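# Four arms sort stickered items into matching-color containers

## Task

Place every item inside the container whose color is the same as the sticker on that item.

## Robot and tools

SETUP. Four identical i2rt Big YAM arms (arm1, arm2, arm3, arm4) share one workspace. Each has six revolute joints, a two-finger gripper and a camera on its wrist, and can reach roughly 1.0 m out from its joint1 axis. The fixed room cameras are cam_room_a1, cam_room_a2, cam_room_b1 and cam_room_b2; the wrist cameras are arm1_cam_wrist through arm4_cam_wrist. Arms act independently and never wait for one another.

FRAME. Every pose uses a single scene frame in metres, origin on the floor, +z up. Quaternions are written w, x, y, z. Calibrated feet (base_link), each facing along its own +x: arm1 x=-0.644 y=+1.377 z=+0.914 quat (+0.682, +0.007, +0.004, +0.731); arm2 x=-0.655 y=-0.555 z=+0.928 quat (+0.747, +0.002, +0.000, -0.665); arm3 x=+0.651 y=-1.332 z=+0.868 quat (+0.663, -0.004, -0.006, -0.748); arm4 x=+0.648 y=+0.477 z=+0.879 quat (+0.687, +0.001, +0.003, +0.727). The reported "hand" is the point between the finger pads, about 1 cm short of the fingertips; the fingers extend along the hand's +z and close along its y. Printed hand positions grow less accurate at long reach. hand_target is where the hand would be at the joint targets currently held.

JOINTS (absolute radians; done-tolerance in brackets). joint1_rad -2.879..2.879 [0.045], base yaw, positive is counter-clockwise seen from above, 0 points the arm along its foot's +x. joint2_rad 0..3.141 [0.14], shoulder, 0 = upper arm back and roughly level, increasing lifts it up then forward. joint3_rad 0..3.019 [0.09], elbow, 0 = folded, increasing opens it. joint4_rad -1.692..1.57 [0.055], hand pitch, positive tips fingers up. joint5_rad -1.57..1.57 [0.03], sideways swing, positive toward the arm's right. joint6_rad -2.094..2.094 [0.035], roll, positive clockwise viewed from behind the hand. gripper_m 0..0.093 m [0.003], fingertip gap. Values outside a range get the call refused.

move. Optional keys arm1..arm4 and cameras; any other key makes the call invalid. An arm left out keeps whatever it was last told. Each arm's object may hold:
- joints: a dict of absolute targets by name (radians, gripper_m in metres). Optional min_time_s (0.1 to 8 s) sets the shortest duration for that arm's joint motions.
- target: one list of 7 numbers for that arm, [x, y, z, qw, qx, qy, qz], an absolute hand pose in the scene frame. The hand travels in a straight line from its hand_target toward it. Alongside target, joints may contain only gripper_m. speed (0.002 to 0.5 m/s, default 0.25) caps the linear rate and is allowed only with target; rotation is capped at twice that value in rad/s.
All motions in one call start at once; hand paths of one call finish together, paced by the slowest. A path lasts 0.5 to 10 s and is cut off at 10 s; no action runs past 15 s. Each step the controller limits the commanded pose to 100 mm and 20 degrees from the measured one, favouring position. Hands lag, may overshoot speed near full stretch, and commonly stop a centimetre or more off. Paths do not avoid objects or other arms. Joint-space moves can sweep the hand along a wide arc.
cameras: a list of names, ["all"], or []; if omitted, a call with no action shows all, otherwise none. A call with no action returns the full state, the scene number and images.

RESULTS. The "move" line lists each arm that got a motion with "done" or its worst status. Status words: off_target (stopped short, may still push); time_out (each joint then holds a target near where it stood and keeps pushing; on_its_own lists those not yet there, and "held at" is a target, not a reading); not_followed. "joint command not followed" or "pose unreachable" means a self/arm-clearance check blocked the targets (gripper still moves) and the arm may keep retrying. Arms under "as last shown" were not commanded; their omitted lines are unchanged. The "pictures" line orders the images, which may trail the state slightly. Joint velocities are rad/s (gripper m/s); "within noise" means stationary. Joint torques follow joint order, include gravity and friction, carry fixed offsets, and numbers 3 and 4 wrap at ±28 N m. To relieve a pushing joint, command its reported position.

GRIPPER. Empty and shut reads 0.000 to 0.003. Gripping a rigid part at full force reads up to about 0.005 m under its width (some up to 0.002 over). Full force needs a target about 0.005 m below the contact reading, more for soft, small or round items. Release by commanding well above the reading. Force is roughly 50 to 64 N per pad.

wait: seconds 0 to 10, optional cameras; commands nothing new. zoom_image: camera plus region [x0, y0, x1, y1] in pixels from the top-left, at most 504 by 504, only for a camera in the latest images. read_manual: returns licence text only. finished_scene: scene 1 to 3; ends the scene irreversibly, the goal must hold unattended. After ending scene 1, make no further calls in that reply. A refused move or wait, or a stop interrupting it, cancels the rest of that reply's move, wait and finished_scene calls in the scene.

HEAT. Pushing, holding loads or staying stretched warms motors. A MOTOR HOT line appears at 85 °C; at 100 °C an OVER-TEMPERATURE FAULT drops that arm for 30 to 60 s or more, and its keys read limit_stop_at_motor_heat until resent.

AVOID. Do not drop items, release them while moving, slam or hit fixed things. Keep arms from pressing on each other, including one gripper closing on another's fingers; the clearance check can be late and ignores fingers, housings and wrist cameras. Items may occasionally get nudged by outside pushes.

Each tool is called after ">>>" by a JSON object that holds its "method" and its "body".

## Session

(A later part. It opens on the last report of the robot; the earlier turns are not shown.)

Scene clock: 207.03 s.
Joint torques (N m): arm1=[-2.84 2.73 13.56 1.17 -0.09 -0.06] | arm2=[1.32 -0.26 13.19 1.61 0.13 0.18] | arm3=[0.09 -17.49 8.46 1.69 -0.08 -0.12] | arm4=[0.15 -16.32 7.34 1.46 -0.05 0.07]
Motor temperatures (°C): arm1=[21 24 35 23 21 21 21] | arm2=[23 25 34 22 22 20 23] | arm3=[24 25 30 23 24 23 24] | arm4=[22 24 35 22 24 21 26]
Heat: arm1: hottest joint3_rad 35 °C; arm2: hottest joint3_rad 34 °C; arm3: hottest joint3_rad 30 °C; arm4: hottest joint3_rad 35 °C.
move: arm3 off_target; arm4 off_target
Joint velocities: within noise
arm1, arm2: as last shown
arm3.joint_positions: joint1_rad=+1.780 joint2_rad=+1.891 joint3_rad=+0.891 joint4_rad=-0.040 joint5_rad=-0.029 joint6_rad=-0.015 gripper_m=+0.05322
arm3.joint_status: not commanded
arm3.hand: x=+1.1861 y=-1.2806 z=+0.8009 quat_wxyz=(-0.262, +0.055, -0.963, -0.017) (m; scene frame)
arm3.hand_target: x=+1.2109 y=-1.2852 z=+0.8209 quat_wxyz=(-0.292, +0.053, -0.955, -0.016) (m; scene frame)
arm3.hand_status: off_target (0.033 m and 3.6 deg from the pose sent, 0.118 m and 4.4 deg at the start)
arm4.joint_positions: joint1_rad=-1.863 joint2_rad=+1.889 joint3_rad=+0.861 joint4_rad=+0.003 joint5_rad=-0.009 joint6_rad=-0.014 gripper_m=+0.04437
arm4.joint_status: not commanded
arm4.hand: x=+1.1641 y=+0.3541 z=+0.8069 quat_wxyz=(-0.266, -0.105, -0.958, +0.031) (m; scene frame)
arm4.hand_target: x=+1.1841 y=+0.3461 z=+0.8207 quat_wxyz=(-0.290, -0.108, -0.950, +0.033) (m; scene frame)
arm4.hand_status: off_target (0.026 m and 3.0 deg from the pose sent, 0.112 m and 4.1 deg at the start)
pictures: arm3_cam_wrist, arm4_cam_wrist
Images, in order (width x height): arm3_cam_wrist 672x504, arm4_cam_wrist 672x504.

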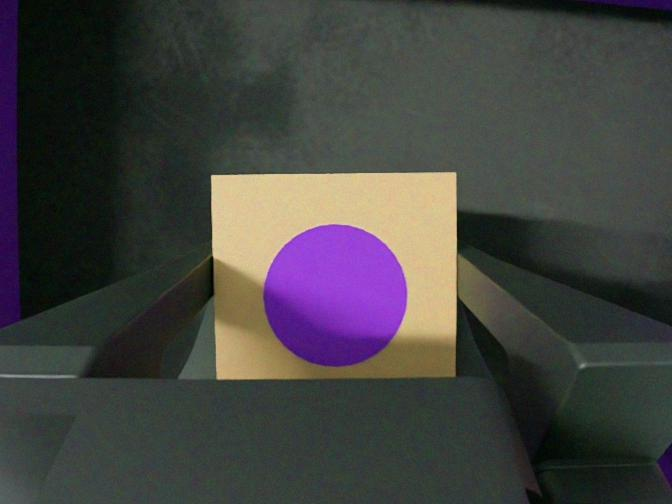

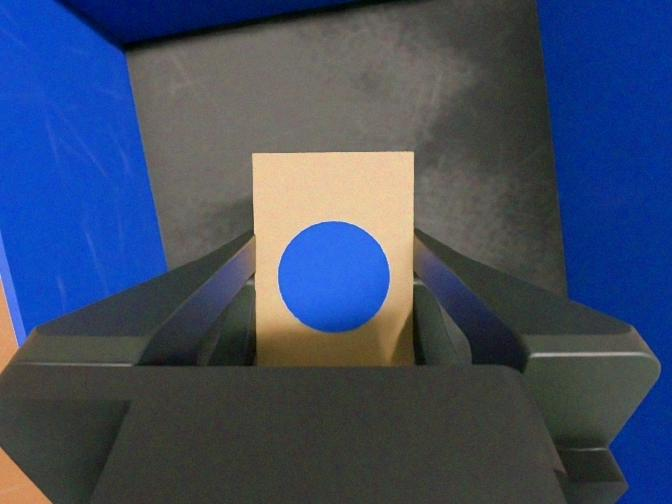

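>>> {"method": "move", "body": {"arm3": {"target":[1.212,-1.285,0.78,0.2919,-0.0534,0.9548,0.0163],"speed":0.12}, "arm4": {"target":[1.185,0.346,0.78,0.2905,0.1083,0.9502,-0.0331],"speed":0.12}}}

>>> {"method": "move", "body": {"arm3": {"target":[1.212,-1.285,0.763,0.2919,-0.0534,0.9548,0.0163],"speed":0.06}, "arm4": {"target":[1.185,0.346,0.763,0.2905,0.1083,0.9502,-0.0331],"speed":0.06}, "cameras": ["arm3_cam_wrist","arm4_cam_wrist"]}}

Scene clock: 213.10 s.
Joint torques (N m): arm1=[-3.02 3.08 13.68 1.16 -0.06 -0.06] | arm2=[1.26 -0.26 13.22 1.57 0.12 0.19] | arm3=[0.15 -17.32 7.58 1.73 -0.07 -0.11] | arm4=[0.38 -16.03 6.56 1.59 -0.06 0.08]
Motor temperatures (°C): arm1=[21 24 35 23 21 21 21] | arm2=[23 25 34 22 22 20 23] | arm3=[24 25 30 23 24 23 24] | arm4=[22 24 35 22 24 21 26]
Heat: arm1: hottest joint3_rad 35 °C; arm2: hottest joint3_rad 34 °C; arm3: hottest joint3_rad 30 °C; arm4: hottest joint3_rad 35 °C.
move: arm3 off_target; arm4 off_target
Joint velocities: within noise
arm1.joint_positions: joint1_rad=-2.253 joint2_rad=+0.653 joint3_rad=+1.381 joint4_rad=-1.489 joint5_rad=-0.025 joint6_rad=-0.022 gripper_m=+0.08996
arm1.joint_status: not commanded
arm1.hand: x=-0.4482 y=+1.2484 z=+1.4082 quat_wxyz=(-0.370, -0.263, -0.884, +0.113) (m; scene frame)
arm1.hand_target: x=-0.4552 y=+1.2510 z=+1.4297 quat_wxyz=(-0.387, -0.261, -0.876, +0.122) (m; scene frame)
arm1.hand_status: not commanded
arm2.joint_positions: joint1_rad=+0.917 joint2_rad=+0.655 joint3_rad=+1.384 joint4_rad=-1.485 joint5_rad=+0.004 joint6_rad=-0.008 gripper_m=+0.08993
arm2.joint_status: not commanded
arm2.hand: x=-0.4605 y=-0.6746 z=+1.4274 quat_wxyz=(-0.382, -0.242, -0.886, +0.107) (m; scene frame)
arm2.hand_target: x=-0.4675 y=-0.6694 z=+1.4471 quat_wxyz=(-0.398, -0.242, -0.878, +0.109) (m; scene frame)
arm2.hand_status: not commanded
arm3.joint_positions: joint1_rad=+1.780 joint2_rad=+1.982 joint3_rad=+0.892 joint4_rad=+0.060 joint5_rad=-0.029 joint6_rad=-0.015 gripper_m=+0.05322
arm3.joint_status: not commanded
arm3.hand: x=+1.1883 y=-1.2809 z=+0.7668 quat_wxyz=(-0.267, +0.055, -0.962, -0.017) (m; scene frame)
arm3.hand_target: x=+1.2109 y=-1.2851 z=+0.7806 quat_wxyz=(-0.292, +0.053, -0.955, -0.016) (m; scene frame)
arm3.hand_status: off_target (0.027 m and 3.0 deg from the pose sent, 0.034 m and 3.6 deg at the start)
arm4.joint_positions: joint1_rad=-1.863 joint2_rad=+1.982 joint3_rad=+0.864 joint4_rad=+0.104 joint5_rad=-0.009 joint6_rad=-0.014 gripper_m=+0.04437
arm4.joint_status: not commanded
arm4.hand: x=+1.1667 y=+0.3534 z=+0.7735 quat_wxyz=(-0.271, -0.104, -0.956, +0.032) (m; scene frame)
arm4.hand_target: x=+1.1842 y=+0.3461 z=+0.7805 quat_wxyz=(-0.290, -0.108, -0.950, +0.033) (m; scene frame)
arm4.hand_status: off_target (0.021 m and 2.4 deg from the pose sent, 0.035 m and 3.0 deg at the start)
pictures: none

Scene clock: 214.07 s.
Joint torques (N m): arm1=[-2.55 3.02 13.9 1.1 -0.08 -0.08] | arm2=[1.32 -0.32 13.19 1.62 0.13 0.19] | arm3=[0.26 -15.5 7.17 1.63 -0.07 -0.11] | arm4=[0.5 -14.92 6.15 1.37 -0.05 0.1]
Motor temperatures (°C): arm1=[21 24 35 23 21 21 21] | arm2=[23 25 34 22 22 20 23] | arm3=[24 25 30 23 24 23 24] | arm4=[22 24 35 22 24 21 26]
Heat: arm1: hottest joint3_rad 35 °C; arm2: hottest joint3_rad 34 °C; arm3: hottest joint3_rad 30 °C; arm4: hottest joint3_rad 35 °C.
move: arm3 off_target; arm4 off_target
Joint velocities: within noise
arm1, arm2: as last shown
arm3.joint_positions: joint1_rad=+1.780 joint2_rad=+2.005 joint3_rad=+0.900 joint4_rad=+0.105 joint5_rad=-0.029 joint6_rad=-0.016 gripper_m=+0.05322
arm3.joint_status: not commanded
arm3.hand: x=+1.1970 y=-1.2802 z=+0.7629 quat_wxyz=(-0.281, +0.056, -0.958, -0.017) (m; scene frame)
arm3.hand_target: x=+1.2114 y=-1.2851 z=+0.7632 quat_wxyz=(-0.292, +0.053, -0.955, -0.016) (m; scene frame)
arm3.hand_status: off_target (0.016 m and 1.3 deg from the pose sent, 0.024 m and 3.0 deg at the start)
arm4.joint_positions: joint1_rad=-1.863 joint2_rad=+2.017 joint3_rad=+0.872 joint4_rad=+0.146 joint5_rad=-0.009 joint6_rad=-0.014 gripper_m=+0.04437
arm4.joint_status: not commanded
arm4.hand: x=+1.1710 y=+0.3524 z=+0.7632 quat_wxyz=(-0.278, -0.104, -0.954, +0.033) (m; scene frame)
arm4.hand_target: x=+1.1846 y=+0.3461 z=+0.7635 quat_wxyz=(-0.291, -0.108, -0.950, +0.033) (m; scene frame)
arm4.hand_status: off_target (0.015 m and 1.6 deg from the pose sent, 0.022 m and 2.4 deg at the start)
pictures: arm3_cam_wrist, arm4_cam_wrist
Images, in order (width x height): arm3_cam_wrist 672x504, arm4_cam_wrist 672x504.

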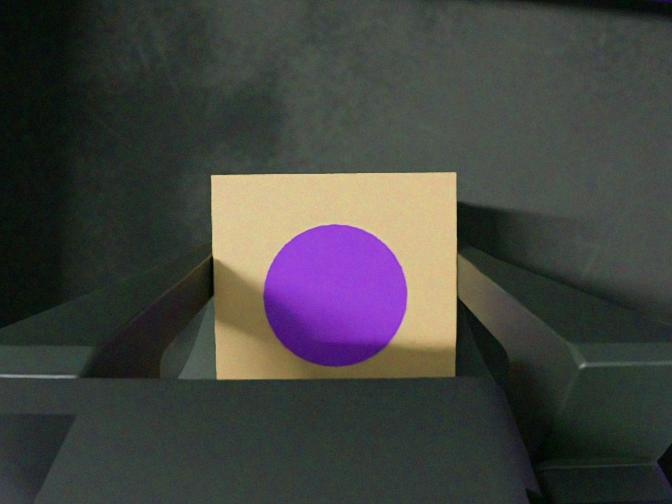

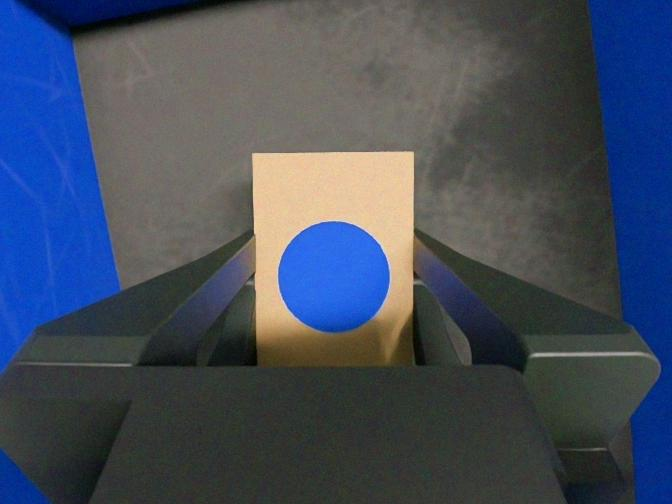

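>>> {"method": "move", "body": {"arm3": {"joints":{"gripper_m":0.09}}, "arm4": {"target":[1.187,0.346,0.754,0.2905,0.1083,0.9502,-0.0331],"speed":0.06}}}

>>> {"method": "move", "body": {"arm3": {"target":[1.10,-1.285,1.03,0.2919,-0.0534,0.9548,0.0163],"speed":0.25}, "arm4": {"joints":{"gripper_m":0.09}}, "cameras": ["arm3_cam_wrist","arm4_cam_wrist"]}}

>>> {"method": "move", "body": {"arm4": {"target":[1.10,0.365,1.03,0.2905,0.1083,0.9502,-0.0331],"speed":0.25}, "cameras": ["arm4_cam_wrist","cam_room_b1","cam_room_b2","cam_room_a1","cam_room_a2"]}}

Scene clock: 222.90 s.
Joint torques (N m): arm1=[-3.25 3.02 13.75 1.14 -0.06 -0.04] | arm2=[1.26 -0.21 13.2 1.62 0.13 0.18] | arm3=[0.26 -15.91 7.17 1.65 -0.07 -0.1] | arm4=[0.5 -14.45 5.94 1.5 -0.03 0.11]
Motor temperatures (°C): arm1=[21 24 35 23 21 21 21] | arm2=[23 25 34 22 22 20 23] | arm3=[24 25 29 23 24 23 24] | arm4=[22 24 34 22 24 21 26]
Heat: arm1: hottest joint3_rad 35 °C; arm2: hottest joint3_rad 34 °C; arm3: hottest joint3_rad 29 °C; arm4: hottest joint3_rad 34 °C.
move: arm3 done; arm4 off_target
Joint velocities: within noise
arm1, arm2: as last shown
arm3.joint_positions: joint1_rad=+1.780 joint2_rad=+2.009 joint3_rad=+0.900 joint4_rad=+0.105 joint5_rad=-0.029 joint6_rad=-0.016 gripper_m=+0.08995
arm3.joint_status: all done
arm3.hand: x=+1.1960 y=-1.2803 z=+0.7607 quat_wxyz=(-0.279, +0.056, -0.958, -0.017) (m; scene frame)
arm3.hand_target: x=+1.2114 y=-1.2851 z=+0.7634 quat_wxyz=(-0.292, +0.053, -0.955, -0.016) (m; scene frame)
arm3.hand_status: not commanded
arm4.joint_positions: joint1_rad=-1.863 joint2_rad=+2.033 joint3_rad=+0.885 joint4_rad=+0.168 joint5_rad=-0.009 joint6_rad=-0.014 gripper_m=+0.04437
arm4.joint_status: not commanded
arm4.hand: x=+1.1786 y=+0.3505 z=+0.7618 quat_wxyz=(-0.287, -0.104, -0.952, +0.034) (m; scene frame)
arm4.hand_target: x=+1.1865 y=+0.3461 z=+0.7542 quat_wxyz=(-0.290, -0.108, -0.950, +0.033) (m; scene frame)
arm4.hand_status: off_target (0.012 m and 0.7 deg from the pose sent, 0.020 m and 1.6 deg at the start)
pictures: none

Scene clock: 224.70 s.
Joint torques (N m): arm1=[-2.49 2.78 13.56 1.11 -0.05 -0.05] | arm2=[1.14 -0.26 13.19 1.62 0.12 0.19] | arm3=[1.38 -8.88 11.95 0.77 0.12 0.01] | arm4=[0.44 -15.15 6 1.42 -0.01 0.13]
Motor temperatures (°C): arm1=[21 24 35 23 21 21 21] | arm2=[23 25 34 22 22 20 23] | arm3=[24 25 29 23 24 23 24] | arm4=[22 24 34 22 24 21 26]
Heat: arm1: hottest joint3_rad 35 °C; arm2: hottest joint3_rad 34 °C; arm3: hottest joint3_rad 29 °C; arm4: hottest joint3_rad 34 °C.
move: arm3 off_target; arm4 done
Joint velocities: within noise
arm1, arm2: as last shown
arm3.joint_positions: joint1_rad=+1.780 joint2_rad=+1.217 joint3_rad=+0.807 joint4_rad=-0.590 joint5_rad=-0.026 joint6_rad=-0.016 gripper_m=+0.08995
arm3.joint_status: not commanded
arm3.hand: x=+1.0872 y=-1.2869 z=+1.0154 quat_wxyz=(-0.281, +0.056, -0.958, -0.016) (m; scene frame)
arm3.hand_target: x=+1.0994 y=-1.2850 z=+1.0301 quat_wxyz=(-0.292, +0.053, -0.955, -0.016) (m; scene frame)
arm3.hand_status: off_target (0.019 m and 1.4 deg from the pose sent, 0.286 m and 1.6 deg at the start)
arm4.joint_positions: joint1_rad=-1.863 joint2_rad=+2.040 joint3_rad=+0.885 joint4_rad=+0.168 joint5_rad=-0.009 joint6_rad=-0.014 gripper_m=+0.08991
arm4.joint_status: all done
arm4.hand: x=+1.1767 y=+0.3510 z=+0.7578 quat_wxyz=(-0.283, -0.104, -0.953, +0.033) (m; scene frame)
arm4.hand_target: x=+1.1864 y=+0.3461 z=+0.7542 quat_wxyz=(-0.290, -0.108, -0.950, +0.033) (m; scene frame)
arm4.hand_status: not commanded
pictures: arm3_cam_wrist, arm4_cam_wrist
Images, in order (width x height): arm3_cam_wrist 672x504, arm4_cam_wrist 672x504.

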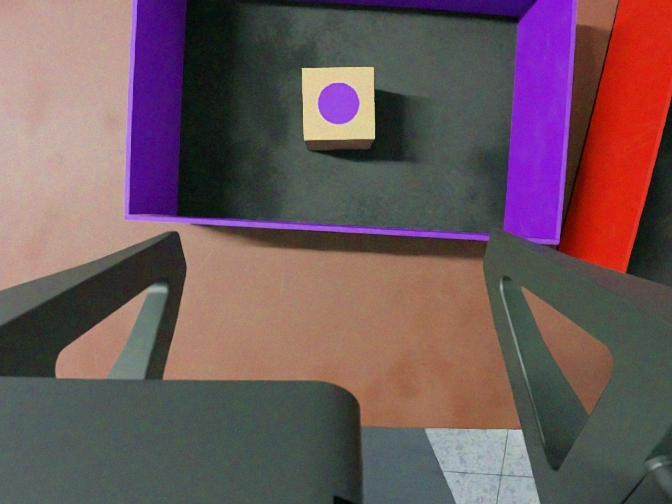

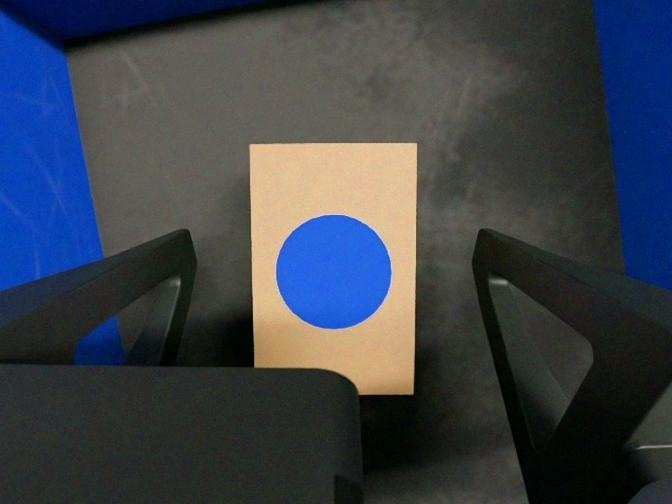

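Scene clock: 226.53 s.
Joint torques (N m): arm1=[-2.02 2.37 13.81 1.18 -0.07 -0.09] | arm2=[1.14 -0.26 13.22 1.62 0.13 0.17] | arm3=[1.32 -8.59 11.95 0.77 0.11 0] | arm4=[0.21 -9.76 11.36 0.54 -0.03 0.03]
Motor temperatures (°C): arm1=[21 24 35 23 21 21 21] | arm2=[23 25 34 22 22 20 23] | arm3=[24 25 29 23 24 23 24] | arm4=[22 24 34 22 24 21 26]
Heat: arm1: hottest joint3_rad 35 °C; arm2: hottest joint3_rad 34 °C; arm3: hottest joint3_rad 29 °C; arm4: hottest joint3_rad 34 °C.
move: arm4 off_target
Joint velocities: within noise
arm1, arm2, arm3: as last shown
arm4.joint_positions: joint1_rad=-1.870 joint2_rad=+1.269 joint3_rad=+0.812 joint4_rad=-0.546 joint5_rad=-0.013 joint6_rad=-0.014 gripper_m=+0.08991
arm4.joint_status: not commanded
arm4.hand: x=+1.0861 y=+0.3714 z=+1.0123 quat_wxyz=(-0.277, -0.107, -0.954, +0.032) (m; scene frame)
arm4.hand_target: x=+1.0993 y=+0.3652 z=+1.0303 quat_wxyz=(-0.291, -0.108, -0.950, +0.033) (m; scene frame)
arm4.hand_status: off_target (0.023 m and 1.7 deg from the pose sent, 0.283 m and 1.0 deg at the start)
pictures: arm4_cam_wrist, cam_room_a1, cam_room_a2, cam_room_b1, cam_room_b2
Images, in order (width x height): arm4_cam_wrist 672x504, cam_room_a1 672x504, cam_room_a2 672x504, cam_room_b1 672x504, cam_room_b2 672x504.

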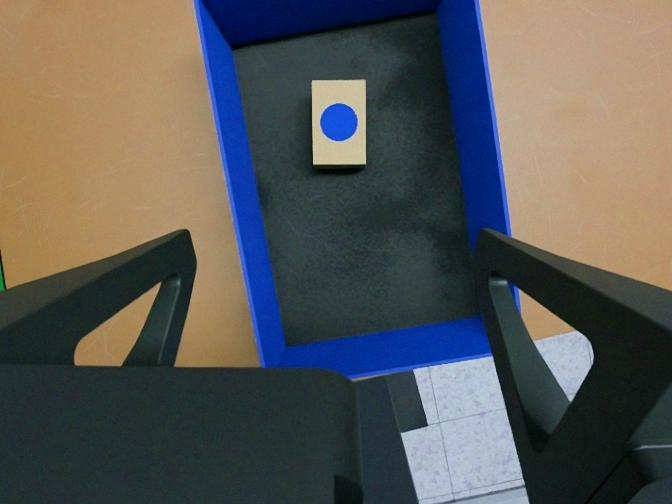

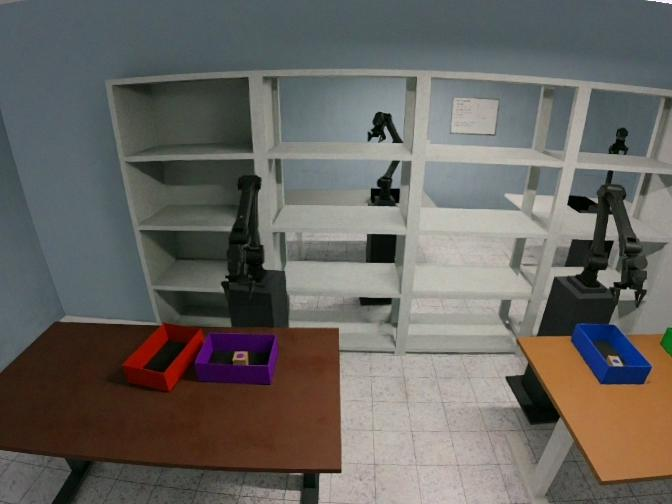

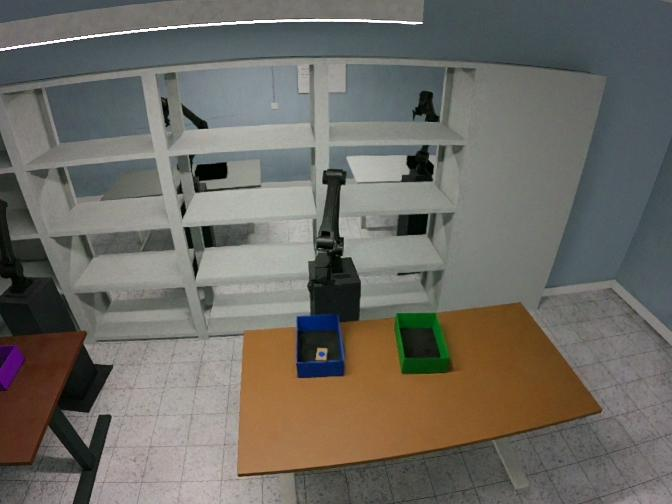

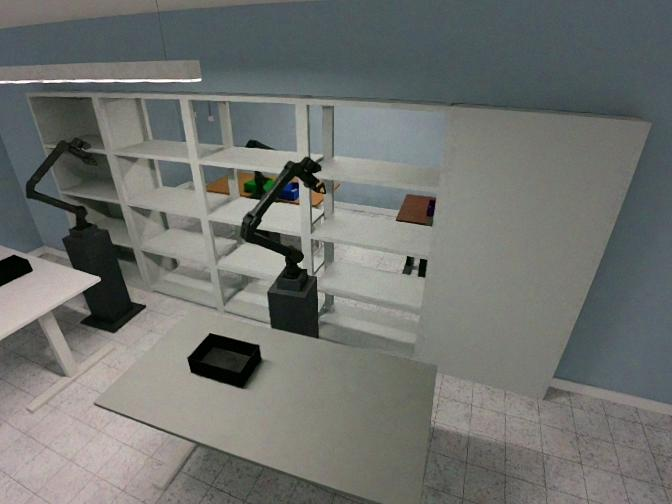

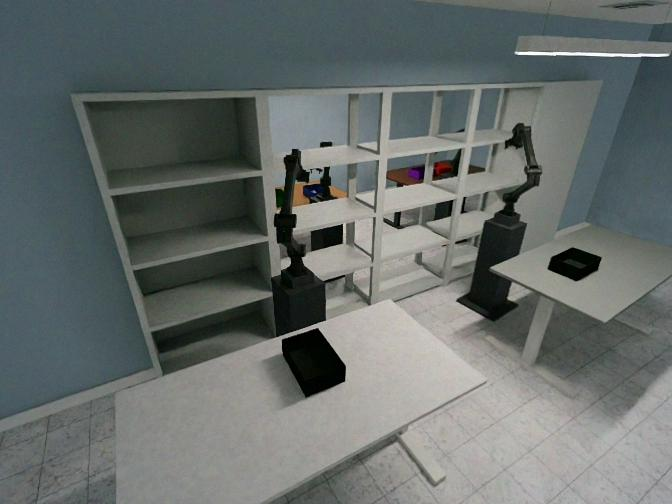

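>>> {"method": "finished_scene", "body": {"scene": 2}}

The scene is finished: the task was done.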